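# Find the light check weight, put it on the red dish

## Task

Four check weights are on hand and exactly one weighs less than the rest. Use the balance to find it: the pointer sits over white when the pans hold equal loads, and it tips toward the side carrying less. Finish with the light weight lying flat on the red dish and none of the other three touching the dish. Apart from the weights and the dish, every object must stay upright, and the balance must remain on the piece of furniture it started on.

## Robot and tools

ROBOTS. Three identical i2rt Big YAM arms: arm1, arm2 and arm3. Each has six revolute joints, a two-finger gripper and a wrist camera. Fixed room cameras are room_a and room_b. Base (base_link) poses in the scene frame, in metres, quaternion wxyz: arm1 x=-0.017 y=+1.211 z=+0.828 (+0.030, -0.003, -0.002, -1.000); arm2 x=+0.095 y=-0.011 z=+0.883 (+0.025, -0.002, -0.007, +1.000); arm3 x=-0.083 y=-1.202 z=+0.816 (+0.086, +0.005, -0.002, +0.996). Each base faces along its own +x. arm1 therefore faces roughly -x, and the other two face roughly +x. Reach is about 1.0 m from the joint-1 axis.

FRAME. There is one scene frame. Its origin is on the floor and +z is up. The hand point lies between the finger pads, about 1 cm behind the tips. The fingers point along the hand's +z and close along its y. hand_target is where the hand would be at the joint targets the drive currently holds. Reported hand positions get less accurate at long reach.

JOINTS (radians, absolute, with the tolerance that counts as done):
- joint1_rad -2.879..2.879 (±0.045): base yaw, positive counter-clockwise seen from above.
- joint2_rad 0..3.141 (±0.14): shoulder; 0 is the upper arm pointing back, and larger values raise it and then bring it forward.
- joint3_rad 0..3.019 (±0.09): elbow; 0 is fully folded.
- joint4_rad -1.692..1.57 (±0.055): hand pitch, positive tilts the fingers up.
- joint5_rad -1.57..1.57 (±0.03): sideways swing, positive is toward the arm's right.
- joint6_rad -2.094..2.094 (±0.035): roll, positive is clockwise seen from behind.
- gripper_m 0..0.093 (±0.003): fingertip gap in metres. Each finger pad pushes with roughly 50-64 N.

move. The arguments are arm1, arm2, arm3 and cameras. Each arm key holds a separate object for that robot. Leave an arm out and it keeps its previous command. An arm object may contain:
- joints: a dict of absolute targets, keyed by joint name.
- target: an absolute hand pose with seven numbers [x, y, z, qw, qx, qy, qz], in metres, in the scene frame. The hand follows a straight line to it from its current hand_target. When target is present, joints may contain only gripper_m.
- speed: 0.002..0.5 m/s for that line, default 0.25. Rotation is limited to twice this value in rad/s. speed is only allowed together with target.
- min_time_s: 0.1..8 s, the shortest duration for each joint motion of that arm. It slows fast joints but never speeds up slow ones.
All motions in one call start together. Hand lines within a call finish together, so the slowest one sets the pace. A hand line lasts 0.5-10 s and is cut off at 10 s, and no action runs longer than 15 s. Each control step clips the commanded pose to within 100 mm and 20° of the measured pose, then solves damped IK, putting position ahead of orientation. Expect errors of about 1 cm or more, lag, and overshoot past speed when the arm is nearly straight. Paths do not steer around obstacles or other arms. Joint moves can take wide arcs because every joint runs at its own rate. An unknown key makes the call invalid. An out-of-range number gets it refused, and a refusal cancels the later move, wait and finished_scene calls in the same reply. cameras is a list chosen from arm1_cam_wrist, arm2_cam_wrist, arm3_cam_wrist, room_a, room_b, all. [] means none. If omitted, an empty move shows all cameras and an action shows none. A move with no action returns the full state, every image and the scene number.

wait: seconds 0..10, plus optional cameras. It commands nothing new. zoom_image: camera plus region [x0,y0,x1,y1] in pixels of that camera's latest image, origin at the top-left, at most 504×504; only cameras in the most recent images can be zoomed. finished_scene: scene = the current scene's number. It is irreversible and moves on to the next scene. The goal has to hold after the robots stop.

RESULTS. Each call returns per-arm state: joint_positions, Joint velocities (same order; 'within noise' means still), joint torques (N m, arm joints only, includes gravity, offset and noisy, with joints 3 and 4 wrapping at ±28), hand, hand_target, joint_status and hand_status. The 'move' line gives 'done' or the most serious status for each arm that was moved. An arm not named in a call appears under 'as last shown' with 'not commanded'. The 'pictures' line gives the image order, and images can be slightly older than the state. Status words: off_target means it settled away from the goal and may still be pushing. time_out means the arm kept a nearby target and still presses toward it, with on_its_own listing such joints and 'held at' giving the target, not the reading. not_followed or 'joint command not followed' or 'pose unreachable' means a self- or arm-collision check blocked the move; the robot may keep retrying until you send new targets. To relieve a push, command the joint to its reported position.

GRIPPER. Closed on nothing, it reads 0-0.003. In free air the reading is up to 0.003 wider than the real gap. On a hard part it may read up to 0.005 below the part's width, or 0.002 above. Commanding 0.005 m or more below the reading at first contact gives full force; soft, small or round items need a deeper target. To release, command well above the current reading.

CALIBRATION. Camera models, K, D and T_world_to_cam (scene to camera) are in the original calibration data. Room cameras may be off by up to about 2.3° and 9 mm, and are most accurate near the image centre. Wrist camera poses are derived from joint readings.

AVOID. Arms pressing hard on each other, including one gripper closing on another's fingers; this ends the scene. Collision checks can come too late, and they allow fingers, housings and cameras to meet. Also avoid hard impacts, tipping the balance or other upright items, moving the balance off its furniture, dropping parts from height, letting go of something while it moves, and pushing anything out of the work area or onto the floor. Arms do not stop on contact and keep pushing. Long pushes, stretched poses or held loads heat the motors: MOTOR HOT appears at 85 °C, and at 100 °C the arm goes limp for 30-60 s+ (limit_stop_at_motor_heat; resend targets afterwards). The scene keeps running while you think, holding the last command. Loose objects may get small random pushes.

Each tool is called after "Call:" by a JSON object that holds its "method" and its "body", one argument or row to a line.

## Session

Call:
{"method": "move", "body": {

}}

Scene clock: 0.00 s.
Joint torques (N m): no reading
Heat: arm1: hottest joint2_rad 35 °C; arm2: hottest joint2_rad 29 °C; arm3: hottest joint2_rad 34 °C.
Joint velocities: within noise
arm1.joint_positions: joint1_rad=+0.776 joint2_rad=+0.602 joint3_rad=+1.507 joint4_rad=-1.261 joint5_rad=+0.098 joint6_rad=+0.607 gripper_m=+0.09396
arm1.joint_status: not commanded
arm1.hand: x=-0.1701 y=+1.0660 z=+1.4453 quat_wxyz=(-0.349, -0.815, -0.066, +0.458) (m; scene frame)
arm1.hand_target: x=-0.1672 y=+1.0692 z=+1.4585 quat_wxyz=(-0.357, -0.807, -0.065, +0.467) (m; scene frame)
arm1.hand_status: not commanded
arm2.joint_positions: joint1_rad=+0.021 joint2_rad=+0.603 joint3_rad=+1.379 joint4_rad=-1.633 joint5_rad=-0.031 joint6_rad=+0.148 gripper_m=+0.09396
arm2.joint_status: not commanded
arm2.hand: x=-0.0901 y=-0.0176 z=+1.3638 quat_wxyz=(+0.028, +0.934, -0.076, -0.347) (m; scene frame)
arm2.hand_target: x=-0.0886 y=-0.0177 z=+1.3731 quat_wxyz=(+0.029, +0.930, -0.075, -0.358) (m; scene frame)
arm2.hand_status: not commanded
arm3.joint_positions: joint1_rad=+0.525 joint2_rad=+0.628 joint3_rad=+1.422 joint4_rad=-1.611 joint5_rad=-0.278 joint6_rad=-0.485 gripper_m=+0.09396
arm3.joint_status: not commanded
arm3.hand: x=-0.2389 y=-1.3139 z=+1.3216 quat_wxyz=(+0.100, +0.819, +0.423, -0.375) (m; scene frame)
arm3.hand_target: x=-0.2372 y=-1.3133 z=+1.3293 quat_wxyz=(+0.099, +0.815, +0.422, -0.384) (m; scene frame)
arm3.hand_status: not commanded
pictures: arm1_cam_wrist, arm2_cam_wrist, arm3_cam_wrist, room_a, room_b
camera_calibration:
arm1_cam_wrist: T_world_to_cam=[[-0.426578, 0.750242, -0.505142, -0.142259], [0.876534, 0.205232, -0.435395, 0.562627], [-0.22298, -0.628504, -0.74516, 1.8366], [0, 0, 0, 1]] pos_world=[-0.144322, 1.14557, 1.54166]
arm2_cam_wrist: T_world_to_cam=[[0.114776, 0.987548, -0.107587, 0.175562], [0.988832, -0.123942, -0.0827592, 0.205023], [-0.0950631, -0.0968864, -0.990745, 1.46502], [0, 0, 0, 1]] pos_world=[-0.0836141, -0.00602373, 1.48732]
arm3_cam_wrist: T_world_to_cam=[[-0.763962, 0.629021, 0.143855, 0.455582], [0.608574, 0.776494, -0.163383, 1.38403], [-0.214474, -0.0372722, -0.976018, 1.31615], [0, 0, 0, 1]] pos_world=[-0.211956, -1.3122, 1.44517]

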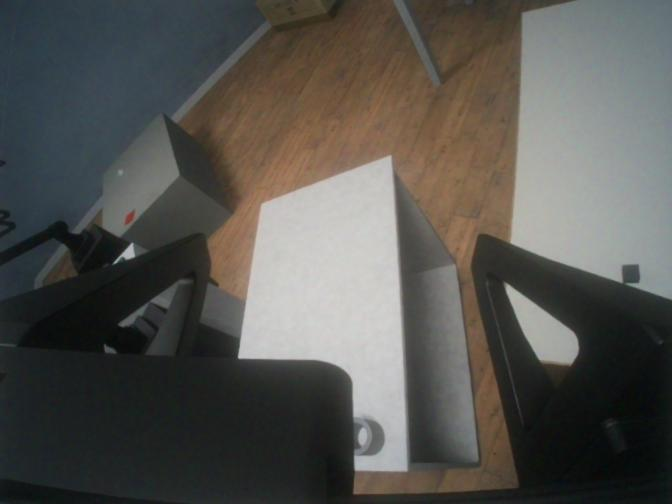

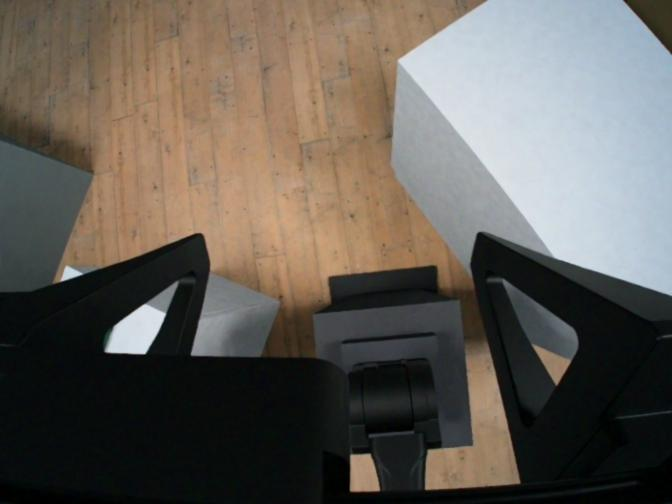

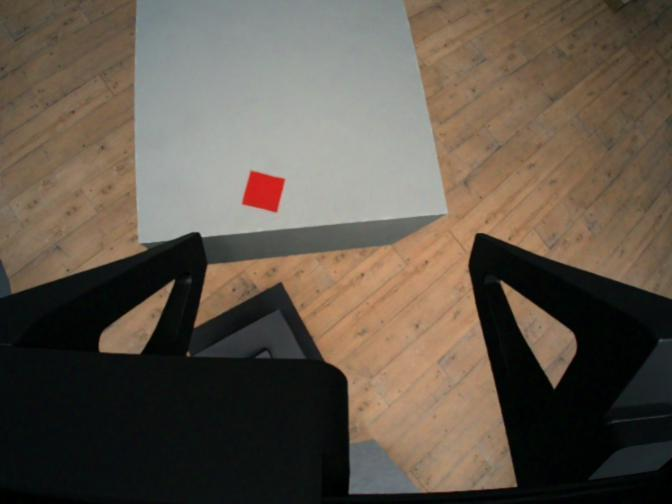

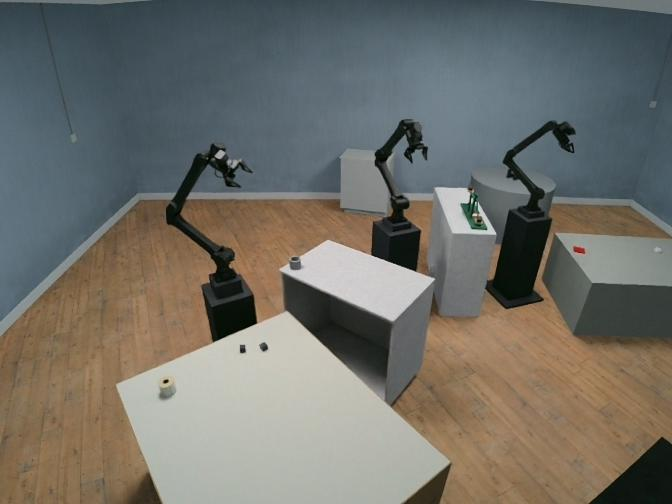

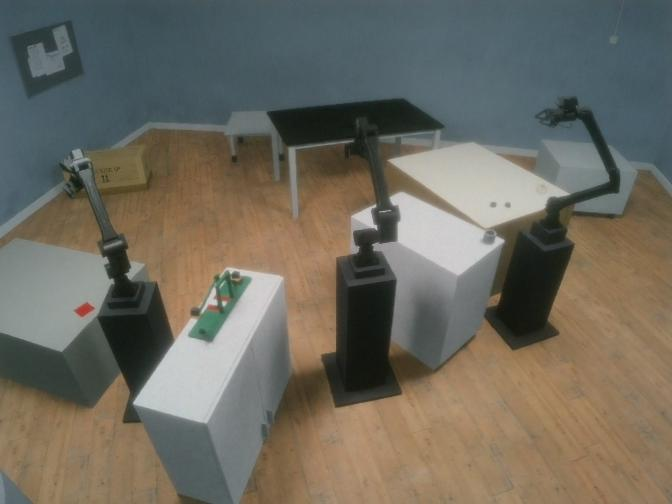

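Call:
{"method": "zoom_image", "body": {
  "camera": "room_a",
  "region": [430, 170, 510, 250]
}}

Call:
{"method": "zoom_image", "body": {
  "camera": "room_b",
  "region": [170, 250, 270, 350]
}}

Call:
{"method": "zoom_image", "body": {
  "camera": "room_a",
  "region": [220, 320, 290, 370]
}}

Call:
{"method": "zoom_image", "body": {
  "camera": "room_b",
  "region": [380, 140, 580, 260]
}}

Call:
{"method": "zoom_image", "body": {
  "camera": "room_b",
  "region": [10, 230, 180, 360]
}}

Scaled by 6.300 from the camera's 672x504 image, which has a finer 960x720 frame.

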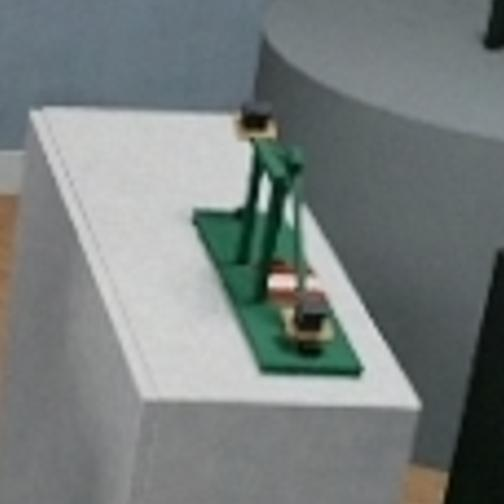

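Scaled by 5.040 from the camera's 672x504 image, which has a finer 960x720 frame.

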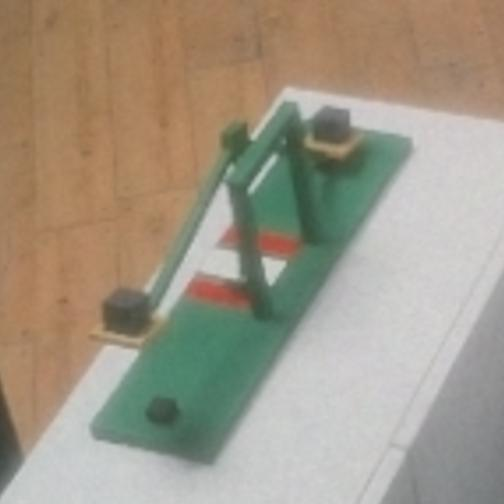

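Scaled by 7.200 from the camera's 672x504 image, which has a finer 960x720 frame.

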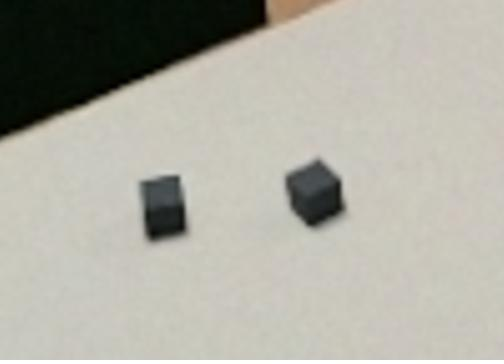

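Scaled by 2.520 from the camera's 672x504 image, which has a finer 960x720 frame.

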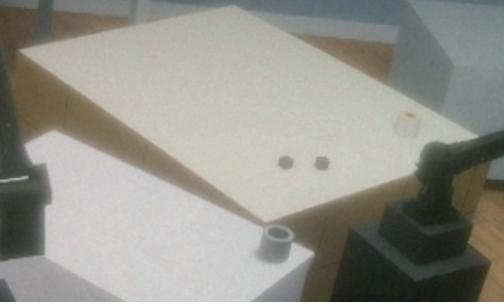

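Scaled by 2.965 from the camera's 672x504 image, which has a finer 960x720 frame.

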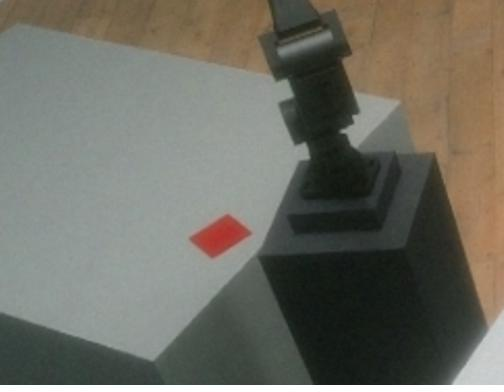

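Call:
{"method": "move", "body": {
  "arm3": {"joints":{"joint1_rad":-2.16,"joint5_rad":0,"joint6_rad":0,"gripper_m":0.07},"min_time_s":3}
}}

Call:
{"method": "move", "body": {
  "arm3": {"target":[0.165,-0.94,1.14,0.238,-0.377,0.889,0.101]},
  "cameras": ["arm3_cam_wrist","arm2_cam_wrist"]
}}

Scene clock: 4.60 s.
Joint torques (N m): arm1=[-0.5 2.78 9.85 2.14 0.11 -0.15] | arm2=[1.55 2.08 10.76 1.76 -0.04 0.1] | arm3=[-1.9 1.2 7.91 1.78 0.13 -0.01]
Heat: arm1: hottest joint2_rad 35 °C; arm2: hottest joint2_rad 29 °C; arm3: hottest joint2_rad 34 °C.
move: arm3 done
Joint velocities: within noise
arm1, arm2: as last shown
arm3.joint_positions: joint1_rad=-2.152 joint2_rad=+0.628 joint3_rad=+1.422 joint4_rad=-1.611 joint5_rad=-0.003 joint6_rad=-0.009 gripper_m=+0.07010
arm3.joint_status: all done
arm3.hand: x=+0.0532 y=-1.0636 z=+1.3154 quat_wxyz=(-0.335, +0.372, -0.852, -0.150) (m; scene frame)
arm3.hand_target: x=+0.0536 y=-1.0663 z=+1.3233 quat_wxyz=(-0.344, +0.363, -0.852, -0.153) (m; scene frame)
arm3.hand_status: not commanded
pictures: none

Scene clock: 6.37 s.
Joint torques (N m): arm1=[-0.5 2.84 9.87 2.07 0.09 -0.15] | arm2=[1.49 2.2 10.74 1.78 -0.03 0.08] | arm3=[-0.44 -5.54 8.98 1.78 0.14 0.04]
Heat: arm1: hottest joint2_rad 35 °C; arm2: hottest joint2_rad 29 °C; arm3: hottest joint2_rad 34 °C.
move: arm3 done
Joint velocities: within noise
arm1, arm2: as last shown
arm3.joint_positions: joint1_rad=-2.143 joint2_rad=+0.949 joint3_rad=+1.110 joint4_rad=-1.217 joint5_rad=+0.022 joint6_rad=+0.014 gripper_m=+0.07010
arm3.joint_status: not commanded
arm3.hand: x=+0.1636 y=-0.9445 z=+1.1389 quat_wxyz=(-0.234, +0.379, -0.890, -0.098) (m; scene frame)
arm3.hand_target: x=+0.1649 y=-0.9400 z=+1.1400 quat_wxyz=(-0.238, +0.377, -0.889, -0.101) (m; scene frame)
arm3.hand_status: done (0.005 m and 0.6 deg from the pose sent, 0.242 m and 13.1 deg at the start)
pictures: arm2_cam_wrist, arm3_cam_wrist
camera_calibration:
arm2_cam_wrist: T_world_to_cam=[[0.114776, 0.987548, -0.107587, 0.175562], [0.988832, -0.123942, -0.0827592, 0.205023], [-0.0950631, -0.0968864, -0.990745, 1.46502], [0, 0, 0, 1]] pos_world=[-0.0836141, -0.00602373, 1.48732]
arm3_cam_wrist: T_world_to_cam=[[0.7138, -0.700336, -0.00434299, -0.771588], [-0.696041, -0.710081, 0.106361, -0.675434], [-0.0775726, -0.0728978, -0.994318, 1.20275], [0, 0, 0, 1]] pos_world=[0.17393, -0.932307, 1.26441]

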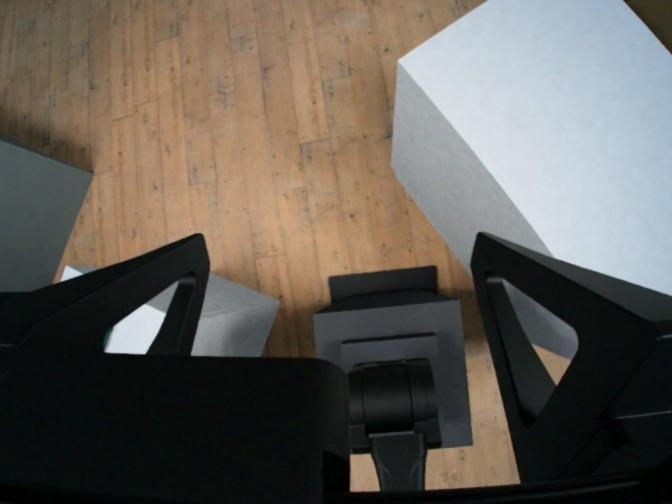

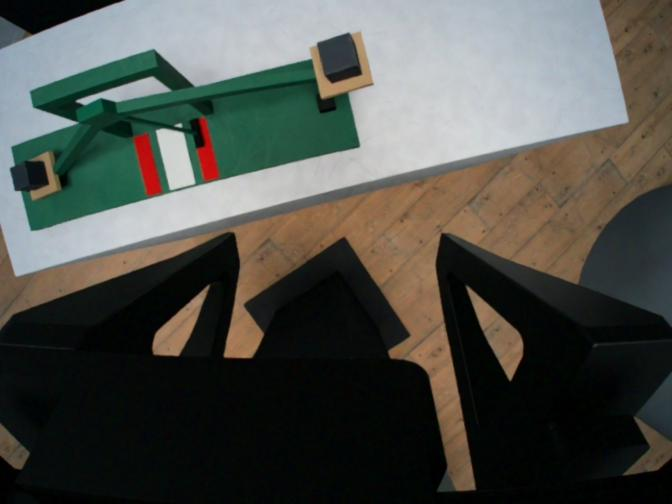

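Call:
{"method": "move", "body": {
  "arm3": {"target":[0.258,-0.842,1.06,0.083,-0.4975,0.862,0.048],"speed":0.15},
  "cameras": ["arm3_cam_wrist"]
}}

Scene clock: 8.90 s.
Joint torques (N m): arm1=[-0.03 2.84 9.92 2.17 0.09 -0.16] | arm2=[1.44 2.37 10.7 1.74 -0.03 0.07] | arm3=[-1.55 -12.34 11.88 0.57 -0.13 -0.12]
Heat: arm1: hottest joint2_rad 35 °C; arm2: hottest joint3_rad 30 °C; arm3: hottest joint2_rad 34 °C.
move: arm3 off_target
Joint velocities: within noise
arm1, arm2: as last shown
arm3.joint_positions: joint1_rad=-2.157 joint2_rad=+1.488 joint3_rad=+1.399 joint4_rad=-1.309 joint5_rad=-0.032 joint6_rad=-0.230 gripper_m=+0.07010
arm3.joint_status: not commanded
arm3.hand: x=+0.2462 y=-0.8499 z=+1.0508 quat_wxyz=(-0.076, +0.497, -0.863, -0.045) (m; scene frame)
arm3.hand_target: x=+0.2577 y=-0.8425 z=+1.0599 quat_wxyz=(-0.083, +0.497, -0.862, -0.048) (m; scene frame)
arm3.hand_status: off_target (0.017 m and 0.9 deg from the pose sent, 0.160 m and 23.0 deg at the start)
pictures: arm3_cam_wrist
camera_calibration:
arm3_cam_wrist: T_world_to_cam=[[0.859237, -0.51155, -0.0052999, -0.638984], [-0.460065, -0.777207, 0.42929, -0.995896], [-0.223722, -0.366423, -0.903151, 0.819203], [0, 0, 0, 1]] pos_world=[0.274136, -0.800714, 1.16401]

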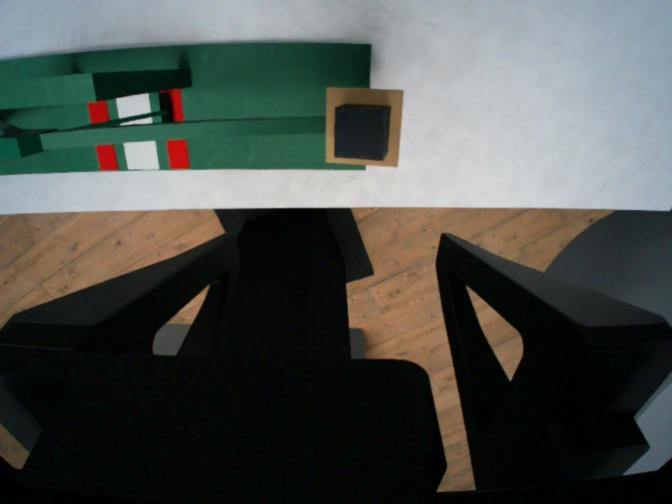

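Call:
{"method": "move", "body": {
  "arm3": {"target":[0.277,-0.828,0.970,0.083,-0.490,0.866,0.047],"speed":0.1},
  "cameras": ["arm3_cam_wrist"]
}}

Scene clock: 10.80 s.
Joint torques (N m): arm1=[0.09 3.25 9.85 2.14 0.07 -0.13] | arm2=[1.61 2.26 10.78 1.77 -0.04 0.08] | arm3=[-1.67 -13.39 8.03 1.29 -0.08 -0.05]
Heat: arm1: hottest joint2_rad 35 °C; arm2: hottest joint3_rad 30 °C; arm3: hottest joint2_rad 34 °C.
move: arm3 off_target
Joint velocities: within noise
arm1, arm2: as last shown
arm3.joint_positions: joint1_rad=-2.166 joint2_rad=+1.585 joint3_rad=+1.329 joint4_rad=-1.107 joint5_rad=-0.032 joint6_rad=-0.230 gripper_m=+0.07010
arm3.joint_status: not commanded
arm3.hand: x=+0.2724 y=-0.8276 z=+0.9839 quat_wxyz=(-0.092, +0.493, -0.864, -0.049) (m; scene frame)
arm3.hand_target: x=+0.2767 y=-0.8283 z=+0.9702 quat_wxyz=(-0.083, +0.490, -0.866, -0.047) (m; scene frame)
arm3.hand_status: off_target (0.015 m and 1.1 deg from the pose sent, 0.089 m and 1.2 deg at the start)
pictures: arm3_cam_wrist
camera_calibration:
arm3_cam_wrist: T_world_to_cam=[[0.854751, -0.519034, 0.00221426, -0.662824], [-0.476637, -0.783228, 0.399213, -0.908701], [-0.205471, -0.342283, -0.916855, 0.801368], [0, 0, 0, 1]] pos_world=[0.298087, -0.781453, 1.09897]

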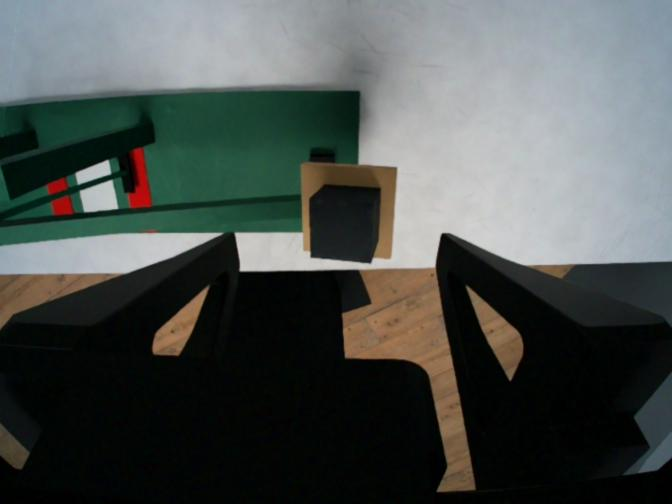

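Call:
{"method": "move", "body": {
  "arm3": {"target":[0.271,-0.834,0.925,0.083,-0.490,0.866,0.047],"speed":0.08}
}}

Call:
{"method": "move", "body": {
  "arm3": {"target":[0.270,-0.836,0.905,0.083,-0.490,0.866,0.047],"speed":0.05},
  "cameras": ["arm3_cam_wrist","room_b"]
}}

Call:
{"method": "zoom_image", "body": {
  "camera": "room_b",
  "region": [150, 230, 270, 350]
}}

Scene clock: 12.30 s.
Joint torques (N m): arm1=[-0.5 2.67 9.89 2.11 0.11 -0.16] | arm2=[1.55 2.2 10.77 1.74 -0.05 0.09] | arm3=[-1.73 -13.1 7.65 1.33 -0.09 -0.06]
Heat: arm1: hottest joint2_rad 35 °C; arm2: hottest joint3_rad 31 °C; arm3: hottest joint2_rad 34 °C.
move: arm3 off_target
Joint velocities: within noise
arm1, arm2: as last shown
arm3.joint_positions: joint1_rad=-2.166 joint2_rad=+1.603 joint3_rad=+1.229 joint4_rad=-0.987 joint5_rad=-0.032 joint6_rad=-0.230 gripper_m=+0.07010
arm3.joint_status: not commanded
arm3.hand: x=+0.2676 y=-0.8322 z=+0.9399 quat_wxyz=(-0.093, +0.492, -0.864, -0.050) (m; scene frame)
arm3.hand_target: x=+0.2707 y=-0.8342 z=+0.9253 quat_wxyz=(-0.083, +0.490, -0.866, -0.047) (m; scene frame)
arm3.hand_status: off_target (0.015 m and 1.3 deg from the pose sent, 0.059 m and 1.1 deg at the start)
pictures: none

Scene clock: 13.37 s.
Joint torques (N m): arm1=[-0.26 2.73 9.96 2.22 0.1 -0.13] | arm2=[1.67 2.32 10.71 1.83 -0.03 0.09] | arm3=[-1.67 -13.1 7.46 1.4 -0.09 -0.07]
Heat: arm1: hottest joint3_rad 36 °C; arm2: hottest joint3_rad 31 °C; arm3: hottest joint2_rad 34 °C.
move: arm3 off_target
Joint velocities: within noise
arm1, arm2: as last shown
arm3.joint_positions: joint1_rad=-2.168 joint2_rad=+1.619 joint3_rad=+1.194 joint4_rad=-0.934 joint5_rad=-0.032 joint6_rad=-0.230 gripper_m=+0.07010
arm3.joint_status: not commanded
arm3.hand: x=+0.2672 y=-0.8337 z=+0.9207 quat_wxyz=(-0.094, +0.492, -0.864, -0.050) (m; scene frame)
arm3.hand_target: x=+0.2696 y=-0.8363 z=+0.9053 quat_wxyz=(-0.083, +0.490, -0.866, -0.047) (m; scene frame)
arm3.hand_status: off_target (0.016 m and 1.3 deg from the pose sent, 0.035 m and 1.3 deg at the start)
pictures: arm3_cam_wrist, room_b
camera_calibration:
arm3_cam_wrist: T_world_to_cam=[[0.853521, -0.521049, 0.00310841, -0.663507], [-0.479616, -0.783291, 0.395505, -0.886563], [-0.203643, -0.339062, -0.918459, 0.743817], [0, 0, 0, 1]] pos_world=[0.29258, -0.787956, 1.03587]

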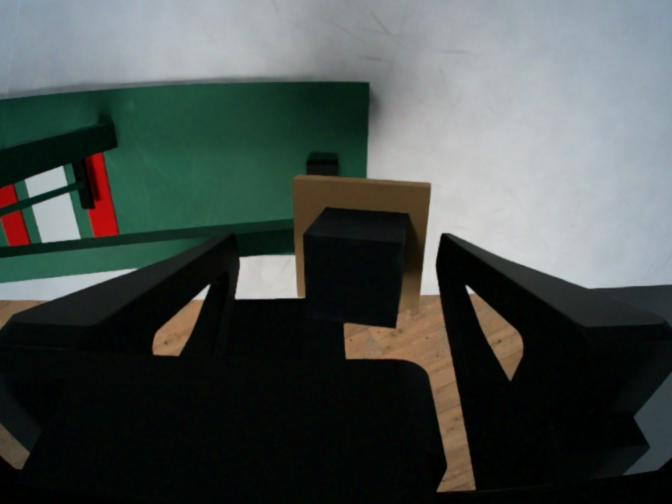

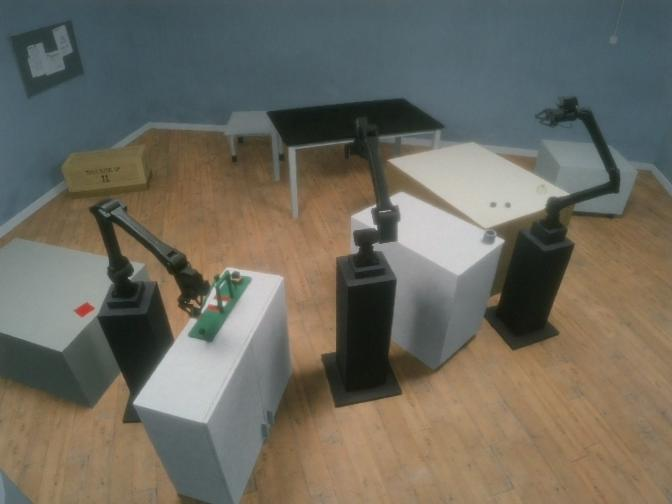

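Scaled by 4.200 from the camera's 672x504 image, which has a finer 960x720 frame.

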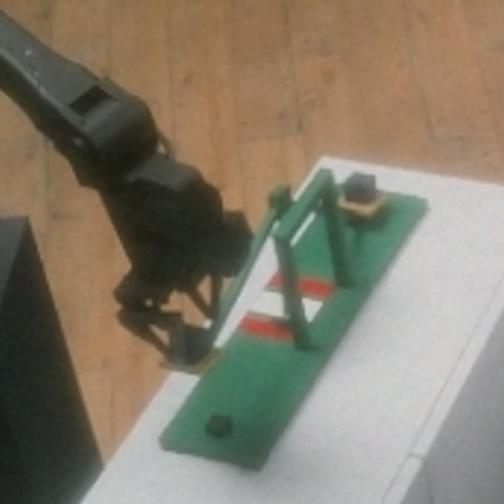

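Call:
{"method": "move", "body": {
  "arm3": {"joints":{"joint6_rad":-0.14}}
}}

Call:
{"method": "move", "body": {
  "arm3": {"joints":{"gripper_m":0.020}},
  "cameras": ["arm3_cam_wrist"]
}}

Scene clock: 14.63 s.
Joint torques (N m): arm1=[-0.03 3.43 9.89 1.96 0.1 -0.15] | arm2=[1.55 2.43 10.7 1.76 -0.03 0.08] | arm3=[-1.67 -13.1 7.46 1.31 -0.1 -0.01]
Heat: arm1: hottest joint3_rad 36 °C; arm2: hottest joint3_rad 31 °C; arm3: hottest joint2_rad 34 °C.
move: arm3 done
Joint velocities: within noise
arm1, arm2: as last shown
arm3.joint_positions: joint1_rad=-2.168 joint2_rad=+1.619 joint3_rad=+1.194 joint4_rad=-0.934 joint5_rad=-0.032 joint6_rad=-0.149 gripper_m=+0.07010
arm3.joint_status: all done
arm3.hand: x=+0.2672 y=-0.8337 z=+0.9207 quat_wxyz=(-0.092, +0.456, -0.884, -0.054) (m; scene frame)
arm3.hand_target: x=+0.2696 y=-0.8363 z=+0.9053 quat_wxyz=(-0.081, +0.449, -0.888, -0.051) (m; scene frame)
arm3.hand_status: not commanded
pictures: none

Scene clock: 15.27 s.
Joint torques (N m): arm1=[-0.44 3.14 9.87 2.09 0.1 -0.14] | arm2=[1.49 2.26 10.69 1.73 -0.03 0.09] | arm3=[-1.61 -13.1 7.45 1.32 -0.1 0.04]
Heat: arm1: hottest joint3_rad 36 °C; arm2: hottest joint3_rad 31 °C; arm3: hottest joint2_rad 34 °C.
move: arm3 off_target
Joint velocities: within noise
arm1.joint_positions: joint1_rad=+0.776 joint2_rad=+0.602 joint3_rad=+1.507 joint4_rad=-1.261 joint5_rad=+0.098 joint6_rad=+0.607 gripper_m=+0.09396
arm1.joint_status: not commanded
arm1.hand: x=-0.1701 y=+1.0660 z=+1.4453 quat_wxyz=(-0.349, -0.815, -0.066, +0.458) (m; scene frame)
arm1.hand_target: x=-0.1672 y=+1.0692 z=+1.4585 quat_wxyz=(-0.357, -0.807, -0.065, +0.467) (m; scene frame)
arm1.hand_status: not commanded
arm2.joint_positions: joint1_rad=+0.021 joint2_rad=+0.603 joint3_rad=+1.379 joint4_rad=-1.633 joint5_rad=-0.031 joint6_rad=+0.148 gripper_m=+0.09396
arm2.joint_status: not commanded
arm2.hand: x=-0.0901 y=-0.0176 z=+1.3638 quat_wxyz=(+0.028, +0.934, -0.076, -0.347) (m; scene frame)
arm2.hand_target: x=-0.0886 y=-0.0177 z=+1.3731 quat_wxyz=(+0.029, +0.930, -0.075, -0.358) (m; scene frame)
arm2.hand_status: not commanded
arm3.joint_positions: joint1_rad=-2.169 joint2_rad=+1.619 joint3_rad=+1.194 joint4_rad=-0.934 joint5_rad=-0.032 joint6_rad=-0.148 gripper_m=+0.03205
arm3.joint_status: gripper_m off_target (ended at +0.03208, target +0.02000)
arm3.hand: x=+0.2677 y=-0.8340 z=+0.9207 quat_wxyz=(-0.092, +0.455, -0.884, -0.054) (m; scene frame)
arm3.hand_target: x=+0.2697 y=-0.8363 z=+0.9053 quat_wxyz=(-0.081, +0.449, -0.888, -0.051) (m; scene frame)
arm3.hand_status: not commanded
pictures: arm3_cam_wrist
camera_calibration:
arm3_cam_wrist: T_world_to_cam=[[0.808326, -0.588565, -0.0141223, -0.692453], [-0.536198, -0.745887, 0.39515, -0.839827], [-0.243105, -0.311838, -0.918508, 0.777235], [0, 0, 0, 1]] pos_world=[0.298364, -0.791599, 1.03598]

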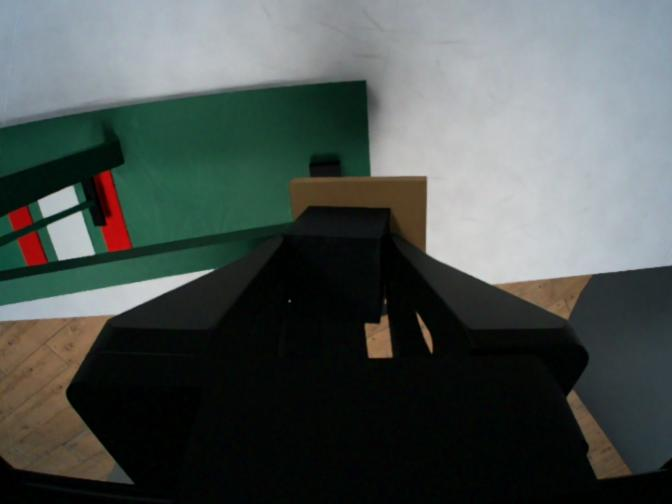

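Call:
{"method": "move", "body": {
  "arm3": {"target":[0.267,-0.832,1.06,0.081,-0.449,0.888,0.051],"speed":0.12},
  "cameras": ["arm3_cam_wrist"]
}}

Call:
{"method": "move", "body": {
  "arm3": {"target":[0.13,-0.99,1.20,0.238,-0.377,0.889,0.101],"speed":0.2}
}}

Call:
{"method": "move", "body": {
  "arm3": {"joints":{"joint1_rad":1.1,"joint2_rad":0.9,"joint3_rad":1.0,"joint4_rad":-0.9,"joint5_rad":0,"joint6_rad":0},"min_time_s":4.5},
  "cameras": ["arm3_cam_wrist","room_b"]
}}

Scene clock: 17.57 s.
Joint torques (N m): arm1=[-0.5 3.02 9.88 2.02 0.08 -0.13] | arm2=[1.44 2.43 10.71 1.81 -0.03 0.09] | arm3=[-0.5 -16.09 12.18 0.47 -0.01 0.03]
Heat: arm1: hottest joint3_rad 36 °C; arm2: hottest joint3_rad 32 °C; arm3: hottest joint2_rad 34 °C.
move: arm3 off_target
Joint velocities: within noise
arm1, arm2: as last shown
arm3.joint_positions: joint1_rad=-2.169 joint2_rad=+1.559 joint3_rad=+1.431 joint4_rad=-1.314 joint5_rad=-0.032 joint6_rad=-0.135 gripper_m=+0.03206
arm3.joint_status: not commanded
arm3.hand: x=+0.2604 y=-0.8432 z=+1.0307 quat_wxyz=(-0.053, +0.451, -0.890, -0.041) (m; scene frame)
arm3.hand_target: x=+0.2661 y=-0.8330 z=+1.0599 quat_wxyz=(-0.081, +0.449, -0.888, -0.051) (m; scene frame)
arm3.hand_status: off_target (0.032 m and 3.4 deg from the pose sent, 0.139 m and 1.6 deg at the start)
pictures: arm3_cam_wrist
camera_calibration:
arm3_cam_wrist: T_world_to_cam=[[0.800041, -0.599319, -0.0274077, -0.683696], [-0.519101, -0.714413, 0.469199, -0.948317], [-0.30078, -0.361151, -0.882667, 0.810093], [0, 0, 0, 1]] pos_world=[0.298373, -0.794677, 1.14125]

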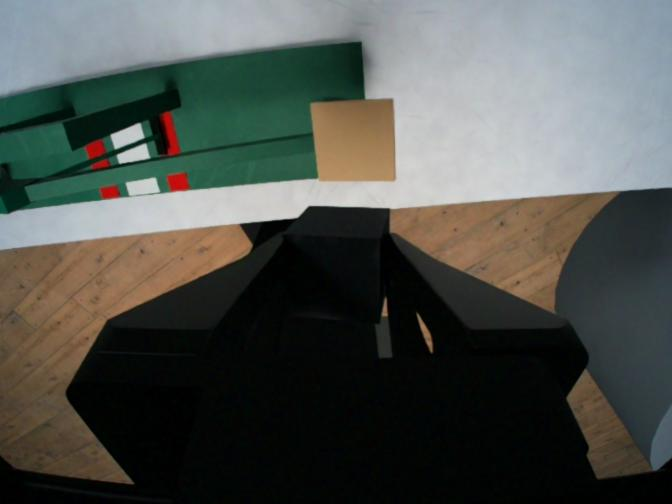

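Scene clock: 19.50 s.
Joint torques (N m): arm1=[-0.15 3.14 9.91 2.15 0.09 -0.14] | arm2=[1.49 2.26 10.74 1.74 -0.03 0.07] | arm3=[-0.97 -3.31 8.58 1.2 0.14 0.01]
Heat: arm1: hottest joint3_rad 37 °C; arm2: hottest joint3_rad 32 °C; arm3: hottest joint2_rad 35 °C.
move: arm3 done
Joint velocities: within noise
arm1, arm2: as last shown
arm3.joint_positions: joint1_rad=-2.169 joint2_rad=+0.837 joint3_rad=+1.216 joint4_rad=-1.416 joint5_rad=+0.005 joint6_rad=-0.015 gripper_m=+0.03206
arm3.joint_status: not commanded
arm3.hand: x=+0.1298 y=-0.9897 z=+1.2005 quat_wxyz=(-0.241, +0.381, -0.887, -0.103) (m; scene frame)
arm3.hand_target: x=+0.1300 y=-0.9900 z=+1.2000 quat_wxyz=(-0.238, +0.377, -0.889, -0.101) (m; scene frame)
arm3.hand_status: done (0.001 m and 0.7 deg from the pose sent, 0.259 m and 23.9 deg at the start)
pictures: none

Scene clock: 24.47 s.
Joint torques (N m): arm1=[-0.38 3.08 10.02 2.28 0.09 -0.13] | arm2=[1.49 2.26 10.73 1.78 -0.04 0.08] | arm3=[-0.56 -4.54 9.06 2.5 0.01 0.04]
Heat: arm1: hottest joint3_rad 37 °C; arm2: hottest joint3_rad 33 °C; arm3: hottest joint2_rad 34 °C.
move: arm3 done
Joint velocities: within noise
arm1, arm2: as last shown
arm3.joint_positions: joint1_rad=+1.094 joint2_rad=+0.888 joint3_rad=+1.001 joint4_rad=-0.918 joint5_rad=+0.001 joint6_rad=-0.008 gripper_m=+0.03204
arm3.joint_status: all done
arm3.hand: x=-0.3146 y=-1.5114 z=+1.1479 quat_wxyz=(+0.160, +0.828, +0.417, -0.338) (m; scene frame)
arm3.hand_target: x=-0.3158 y=-1.5175 z=+1.1463 quat_wxyz=(+0.164, +0.828, +0.416, -0.339) (m; scene frame)
arm3.hand_status: not commanded
pictures: arm3_cam_wrist, room_b
camera_calibration:
arm3_cam_wrist: T_world_to_cam=[[-0.795155, 0.60635, 0.00823359, 0.658641], [0.598929, 0.787405, -0.145869, 1.54841], [-0.094931, -0.111057, -0.98927, 1.06446], [0, 0, 0, 1]] pos_world=[-0.302616, -1.50038, 1.27349]

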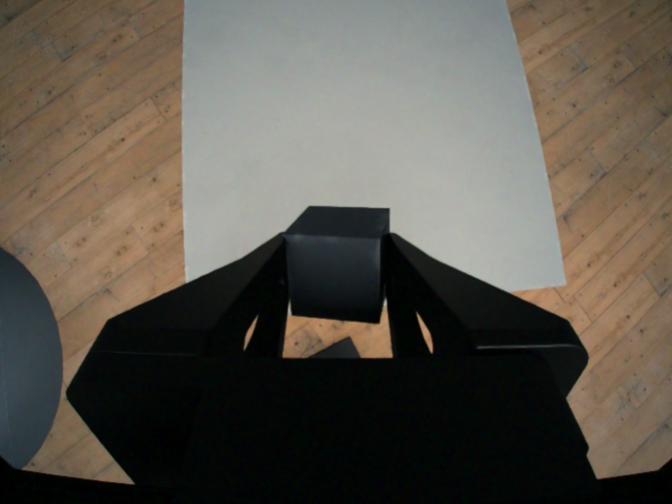

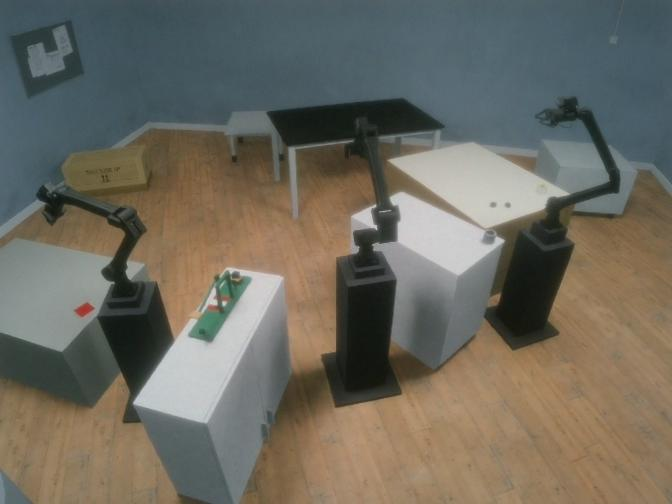

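Call:
{"method": "move", "body": {
  "arm3": {"target":[-0.33,-1.54,0.80,-0.047,-0.890,-0.444,0.095],"speed":0.2},
  "cameras": ["arm3_cam_wrist"]
}}

Scene clock: 27.47 s.
Joint torques (N m): arm1=[-0.38 3.19 9.92 2.04 0.09 -0.14] | arm2=[1.61 2.26 10.71 1.81 -0.04 0.09] | arm3=[-0.62 -11.4 8.03 1.25 -0.06 0.04]
Heat: arm1: hottest joint3_rad 38 °C; arm2: hottest joint3_rad 33 °C; arm3: hottest joint2_rad 35 °C.
move: arm3 off_target
Joint velocities: within noise
arm1, arm2: as last shown
arm3.joint_positions: joint1_rad=+1.103 joint2_rad=+1.602 joint3_rad=+0.764 joint4_rad=-0.549 joint5_rad=-0.005 joint6_rad=+0.007 gripper_m=+0.03204
arm3.joint_status: not commanded
arm3.hand: x=-0.3229 y=-1.5243 z=+0.7956 quat_wxyz=(+0.039, +0.891, +0.445, -0.083) (m; scene frame)
arm3.hand_target: x=-0.3297 y=-1.5396 z=+0.8003 quat_wxyz=(+0.047, +0.890, +0.444, -0.095) (m; scene frame)
arm3.hand_status: off_target (0.018 m and 1.7 deg from the pose sent, 0.349 m and 31.7 deg at the start)
pictures: arm3_cam_wrist
camera_calibration:
arm3_cam_wrist: T_world_to_cam=[[-0.792139, 0.610338, 0.00203663, 0.674694], [0.553877, 0.71745, 0.422476, 0.938886], [0.256392, 0.335788, -0.906372, 1.44226], [0, 0, 0, 1]] pos_world=[-0.355361, -1.56969, 0.909195]

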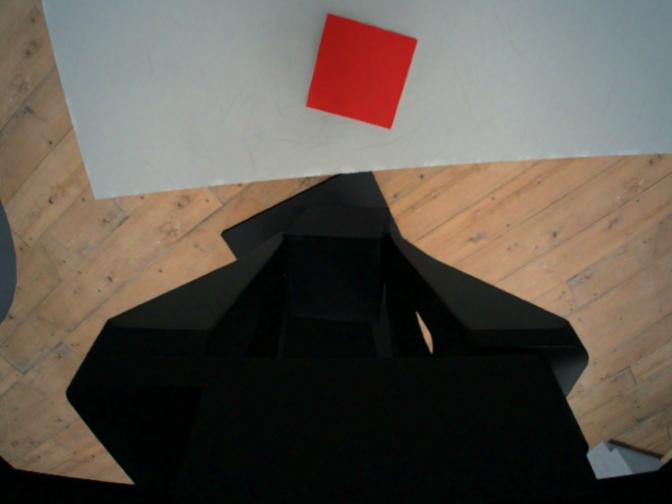

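Call:
{"method": "move", "body": {
  "arm3": {"target":[-0.382,-1.580,0.67,-0.047,-0.890,-0.444,0.095],"speed":0.12},
  "cameras": ["arm3_cam_wrist","room_b"]
}}

Call:
{"method": "zoom_image", "body": {
  "camera": "room_b",
  "region": [10, 200, 180, 360]
}}

Scene clock: 29.80 s.
Joint torques (N m): arm1=[-0.38 2.84 10.03 2.07 0.1 -0.15] | arm2=[1.44 2.26 10.67 1.73 -0.04 0.09] | arm3=[-1.85 -14.68 6.32 1.31 -0.08 -0.13]
Heat: arm1: hottest joint3_rad 38 °C; arm2: hottest joint3_rad 34 °C; arm3: hottest joint2_rad 35 °C.
move: arm3 off_target
Joint velocities: within noise
arm1, arm2: as last shown
arm3.joint_positions: joint1_rad=+1.080 joint2_rad=+2.024 joint3_rad=+0.920 joint4_rad=-0.273 joint5_rad=-0.012 joint6_rad=-0.013 gripper_m=+0.03204
arm3.joint_status: not commanded
arm3.hand: x=-0.3712 y=-1.5710 z=+0.6737 quat_wxyz=(+0.043, +0.891, +0.443, -0.087) (m; scene frame)
arm3.hand_target: x=-0.3817 y=-1.5796 z=+0.6703 quat_wxyz=(+0.047, +0.890, +0.444, -0.095) (m; scene frame)
arm3.hand_status: off_target (0.015 m and 1.0 deg from the pose sent, 0.150 m and 1.7 deg at the start)
pictures: arm3_cam_wrist, room_b
camera_calibration:
arm3_cam_wrist: T_world_to_cam=[[-0.790718, 0.612178, -0.00149812, 0.670972], [0.557248, 0.720777, 0.412257, 1.06389], [0.253454, 0.325144, -0.911066, 1.34521], [0, 0, 0, 1]] pos_world=[-0.403252, -1.61497, 0.787987]

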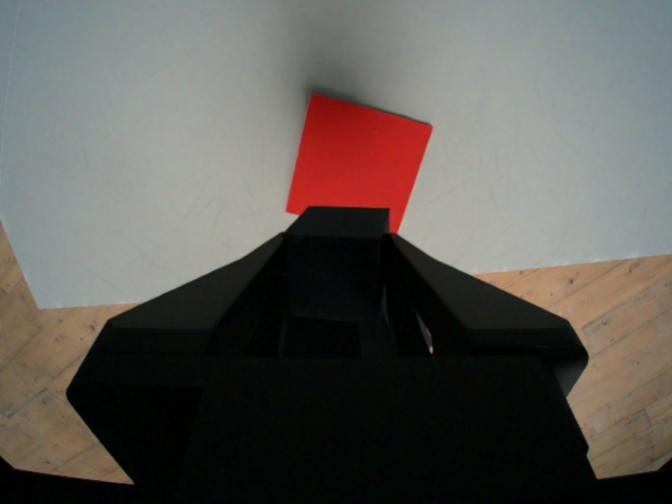

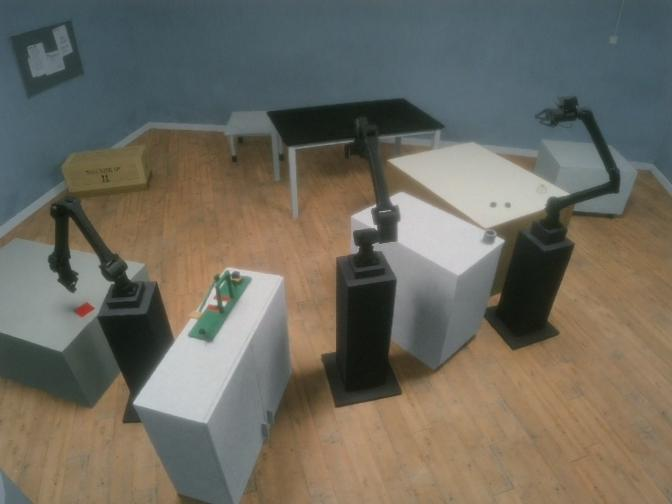

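Scaled by 2.965 from the camera's 672x504 image, which has a finer 960x720 frame.

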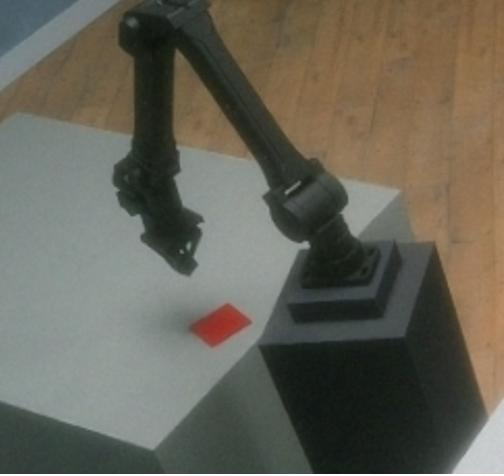

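Call:
{"method": "move", "body": {
  "arm3": {"target":[-0.390,-1.573,0.59,-0.038,-0.928,-0.356,0.099],"speed":0.1},
  "cameras": ["arm3_cam_wrist"]
}}

Scene clock: 31.93 s.
Joint torques (N m): arm1=[-0.32 2.84 9.92 2.07 0.11 -0.13] | arm2=[1.44 2.49 10.71 1.8 -0.03 0.08] | arm3=[-1.96 -15.56 4.68 1.33 0.2 0.05]
Heat: arm1: hottest joint3_rad 38 °C; arm2: hottest joint3_rad 34 °C; arm3: hottest joint2_rad 35 °C.
move: arm3 off_target
Joint velocities: within noise
arm1, arm2: as last shown
arm3.joint_positions: joint1_rad=+1.074 joint2_rad=+2.234 joint3_rad=+0.972 joint4_rad=-0.109 joint5_rad=+0.020 joint6_rad=+0.152 gripper_m=+0.03206
arm3.joint_status: not commanded
arm3.hand: x=-0.3818 y=-1.5695 z=+0.5971 quat_wxyz=(+0.037, +0.926, +0.364, -0.094) (m; scene frame)
arm3.hand_target: x=-0.3899 y=-1.5728 z=+0.5903 quat_wxyz=(+0.038, +0.928, +0.356, -0.099) (m; scene frame)
arm3.hand_status: off_target (0.011 m and 1.1 deg from the pose sent, 0.086 m and 10.9 deg at the start)
pictures: arm3_cam_wrist
camera_calibration:
arm3_cam_wrist: T_world_to_cam=[[-0.672827, 0.739793, -0.00322486, 0.907881], [0.675577, 0.616189, 0.404855, 0.985826], [0.301496, 0.270219, -0.914375, 1.21172], [0, 0, 0, 1]] pos_world=[-0.420483, -1.60653, 0.71178]

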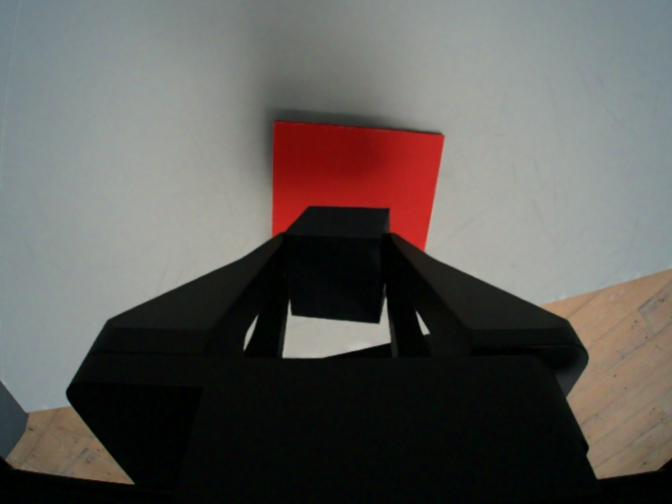

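Call:
{"method": "move", "body": {
  "arm3": {"target":[-0.393,-1.570,0.565,-0.038,-0.928,-0.356,0.099],"speed":0.06},
  "cameras": ["arm3_cam_wrist"]
}}

Call:
{"method": "move", "body": {
  "arm3": {"target":[-0.393,-1.570,0.555,-0.038,-0.928,-0.356,0.099],"speed":0.03},
  "cameras": ["arm3_cam_wrist"]
}}

Scene clock: 33.47 s.
Joint torques (N m): arm1=[-0.26 3.19 9.95 2.14 0.05 -0.17] | arm2=[1.44 2.2 10.73 1.76 -0.05 0.08] | arm3=[-2.02 -15.97 4.23 1.33 0.12 -0.04]
Heat: arm1: hottest joint3_rad 38 °C; arm2: hottest joint3_rad 34 °C; arm3: hottest joint2_rad 35 °C.
move: arm3 off_target
Joint velocities: within noise
arm1, arm2: as last shown
arm3.joint_positions: joint1_rad=+1.065 joint2_rad=+2.300 joint3_rad=+0.996 joint4_rad=-0.064 joint5_rad=+0.020 joint6_rad=+0.153 gripper_m=+0.03206
arm3.joint_status: not commanded
arm3.hand: x=-0.3862 y=-1.5679 z=+0.5730 quat_wxyz=(+0.037, +0.927, +0.360, -0.096) (m; scene frame)
arm3.hand_target: x=-0.3928 y=-1.5700 z=+0.5653 quat_wxyz=(+0.038, +0.928, +0.356, -0.099) (m; scene frame)
arm3.hand_status: off_target (0.011 m and 0.6 deg from the pose sent, 0.034 m and 1.1 deg at the start)
pictures: arm3_cam_wrist
camera_calibration:
arm3_cam_wrist: T_world_to_cam=[[-0.666091, 0.745861, -0.00372317, 0.916097], [0.681826, 0.610913, 0.402367, 0.99313], [0.302384, 0.265475, -0.915471, 1.18406], [0, 0, 0, 1]] pos_world=[-0.424978, -1.60433, 0.687778]

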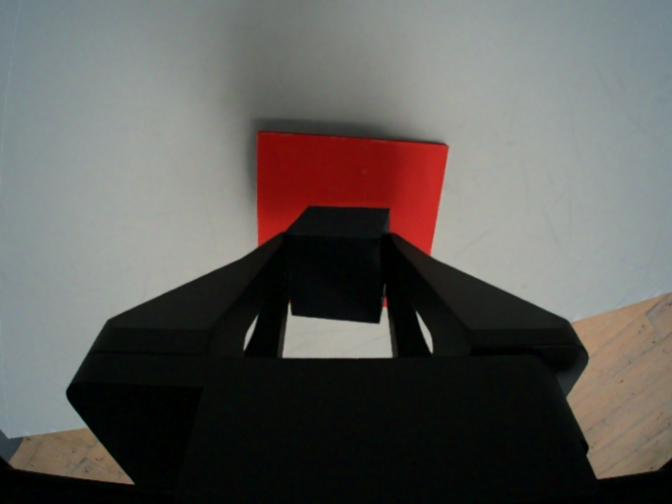

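Scene clock: 34.47 s.
Joint torques (N m): arm1=[-0.32 2.84 9.88 2.18 0.1 -0.16] | arm2=[1.55 2.32 10.66 1.73 -0.03 0.08] | arm3=[-1.9 -15.79 4.14 1.39 0.12 -0.04]
Heat: arm1: hottest joint3_rad 38 °C; arm2: hottest joint3_rad 34 °C; arm3: hottest joint2_rad 35 °C.
move: arm3 off_target
Joint velocities: within noise
arm1.joint_positions: joint1_rad=+0.776 joint2_rad=+0.602 joint3_rad=+1.507 joint4_rad=-1.261 joint5_rad=+0.098 joint6_rad=+0.607 gripper_m=+0.09396
arm1.joint_status: not commanded
arm1.hand: x=-0.1701 y=+1.0660 z=+1.4453 quat_wxyz=(-0.349, -0.815, -0.066, +0.458) (m; scene frame)
arm1.hand_target: x=-0.1672 y=+1.0692 z=+1.4585 quat_wxyz=(-0.357, -0.807, -0.065, +0.467) (m; scene frame)
arm1.hand_status: not commanded
arm2.joint_positions: joint1_rad=+0.021 joint2_rad=+0.603 joint3_rad=+1.379 joint4_rad=-1.633 joint5_rad=-0.031 joint6_rad=+0.148 gripper_m=+0.09396
arm2.joint_status: not commanded
arm2.hand: x=-0.0901 y=-0.0176 z=+1.3638 quat_wxyz=(+0.028, +0.934, -0.076, -0.347) (m; scene frame)
arm2.hand_target: x=-0.0886 y=-0.0177 z=+1.3731 quat_wxyz=(+0.029, +0.930, -0.075, -0.358) (m; scene frame)
arm2.hand_status: not commanded
arm3.joint_positions: joint1_rad=+1.065 joint2_rad=+2.325 joint3_rad=+1.005 joint4_rad=-0.048 joint5_rad=+0.020 joint6_rad=+0.153 gripper_m=+0.03206
arm3.joint_status: not commanded
arm3.hand: x=-0.3867 y=-1.5683 z=+0.5643 quat_wxyz=(+0.038, +0.927, +0.360, -0.096) (m; scene frame)
arm3.hand_target: x=-0.3926 y=-1.5697 z=+0.5553 quat_wxyz=(+0.038, +0.928, +0.356, -0.099) (m; scene frame)
arm3.hand_status: off_target (0.011 m and 0.5 deg from the pose sent, 0.019 m and 0.6 deg at the start)
pictures: arm3_cam_wrist
camera_calibration:
arm3_cam_wrist: T_world_to_cam=[[-0.666101, 0.745851, -0.00396894, 0.916169], [0.682225, 0.611411, 0.400932, 0.998987], [0.301462, 0.264353, -0.916099, 1.17462], [0, 0, 0, 1]] pos_world=[-0.425376, -1.60463, 0.679176]

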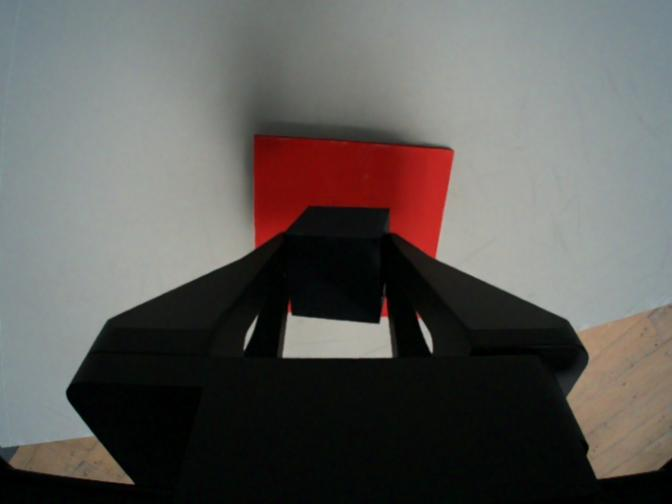

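Call:
{"method": "move", "body": {
  "arm3": {"target":[-0.388,-1.563,0.533,-0.038,-0.928,-0.356,0.099],"speed":0.04},
  "cameras": ["arm3_cam_wrist"]
}}

Scene clock: 36.03 s.
Joint torques (N m): arm1=[-0.03 2.96 10 2 0.09 -0.12] | arm2=[1.67 2.2 10.78 1.76 -0.03 0.09] | arm3=[-1.96 -15.91 3.47 1.26 0.11 -0.06]
Heat: arm1: hottest joint3_rad 38 °C; arm2: hottest joint3_rad 35 °C; arm3: hottest joint2_rad 35 °C.
move: arm3 off_target
Joint velocities: within noise
arm1, arm2: as last shown
arm3.joint_positions: joint1_rad=+1.065 joint2_rad=+2.380 joint3_rad=+1.008 joint4_rad=+0.006 joint5_rad=+0.020 joint6_rad=+0.153 gripper_m=+0.03206
arm3.joint_status: not commanded
arm3.hand: x=-0.3827 y=-1.5627 z=+0.5423 quat_wxyz=(+0.038, +0.927, +0.359, -0.097) (m; scene frame)
arm3.hand_target: x=-0.3878 y=-1.5627 z=+0.5332 quat_wxyz=(+0.038, +0.928, +0.356, -0.099) (m; scene frame)
arm3.hand_status: off_target (0.011 m and 0.5 deg from the pose sent, 0.032 m and 0.5 deg at the start)
pictures: arm3_cam_wrist
camera_calibration:
arm3_cam_wrist: T_world_to_cam=[[-0.665854, 0.74607, -0.00428957, 0.915151], [0.682778, 0.611665, 0.3996, 1.00294], [0.300754, 0.263147, -0.916679, 1.14994], [0, 0, 0, 1]] pos_world=[-0.421274, -1.59883, 0.657275]

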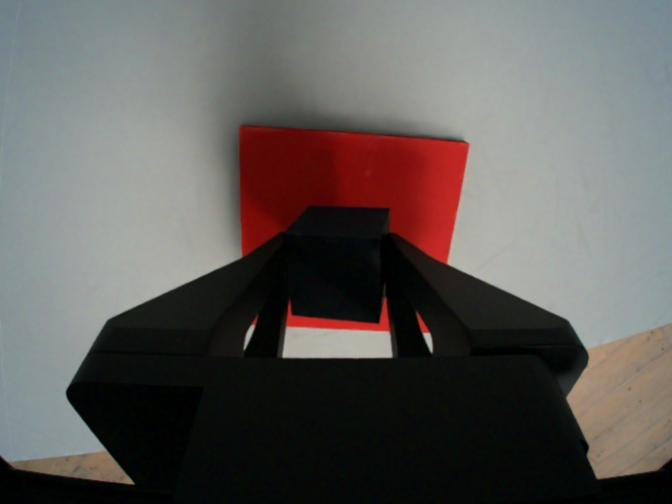

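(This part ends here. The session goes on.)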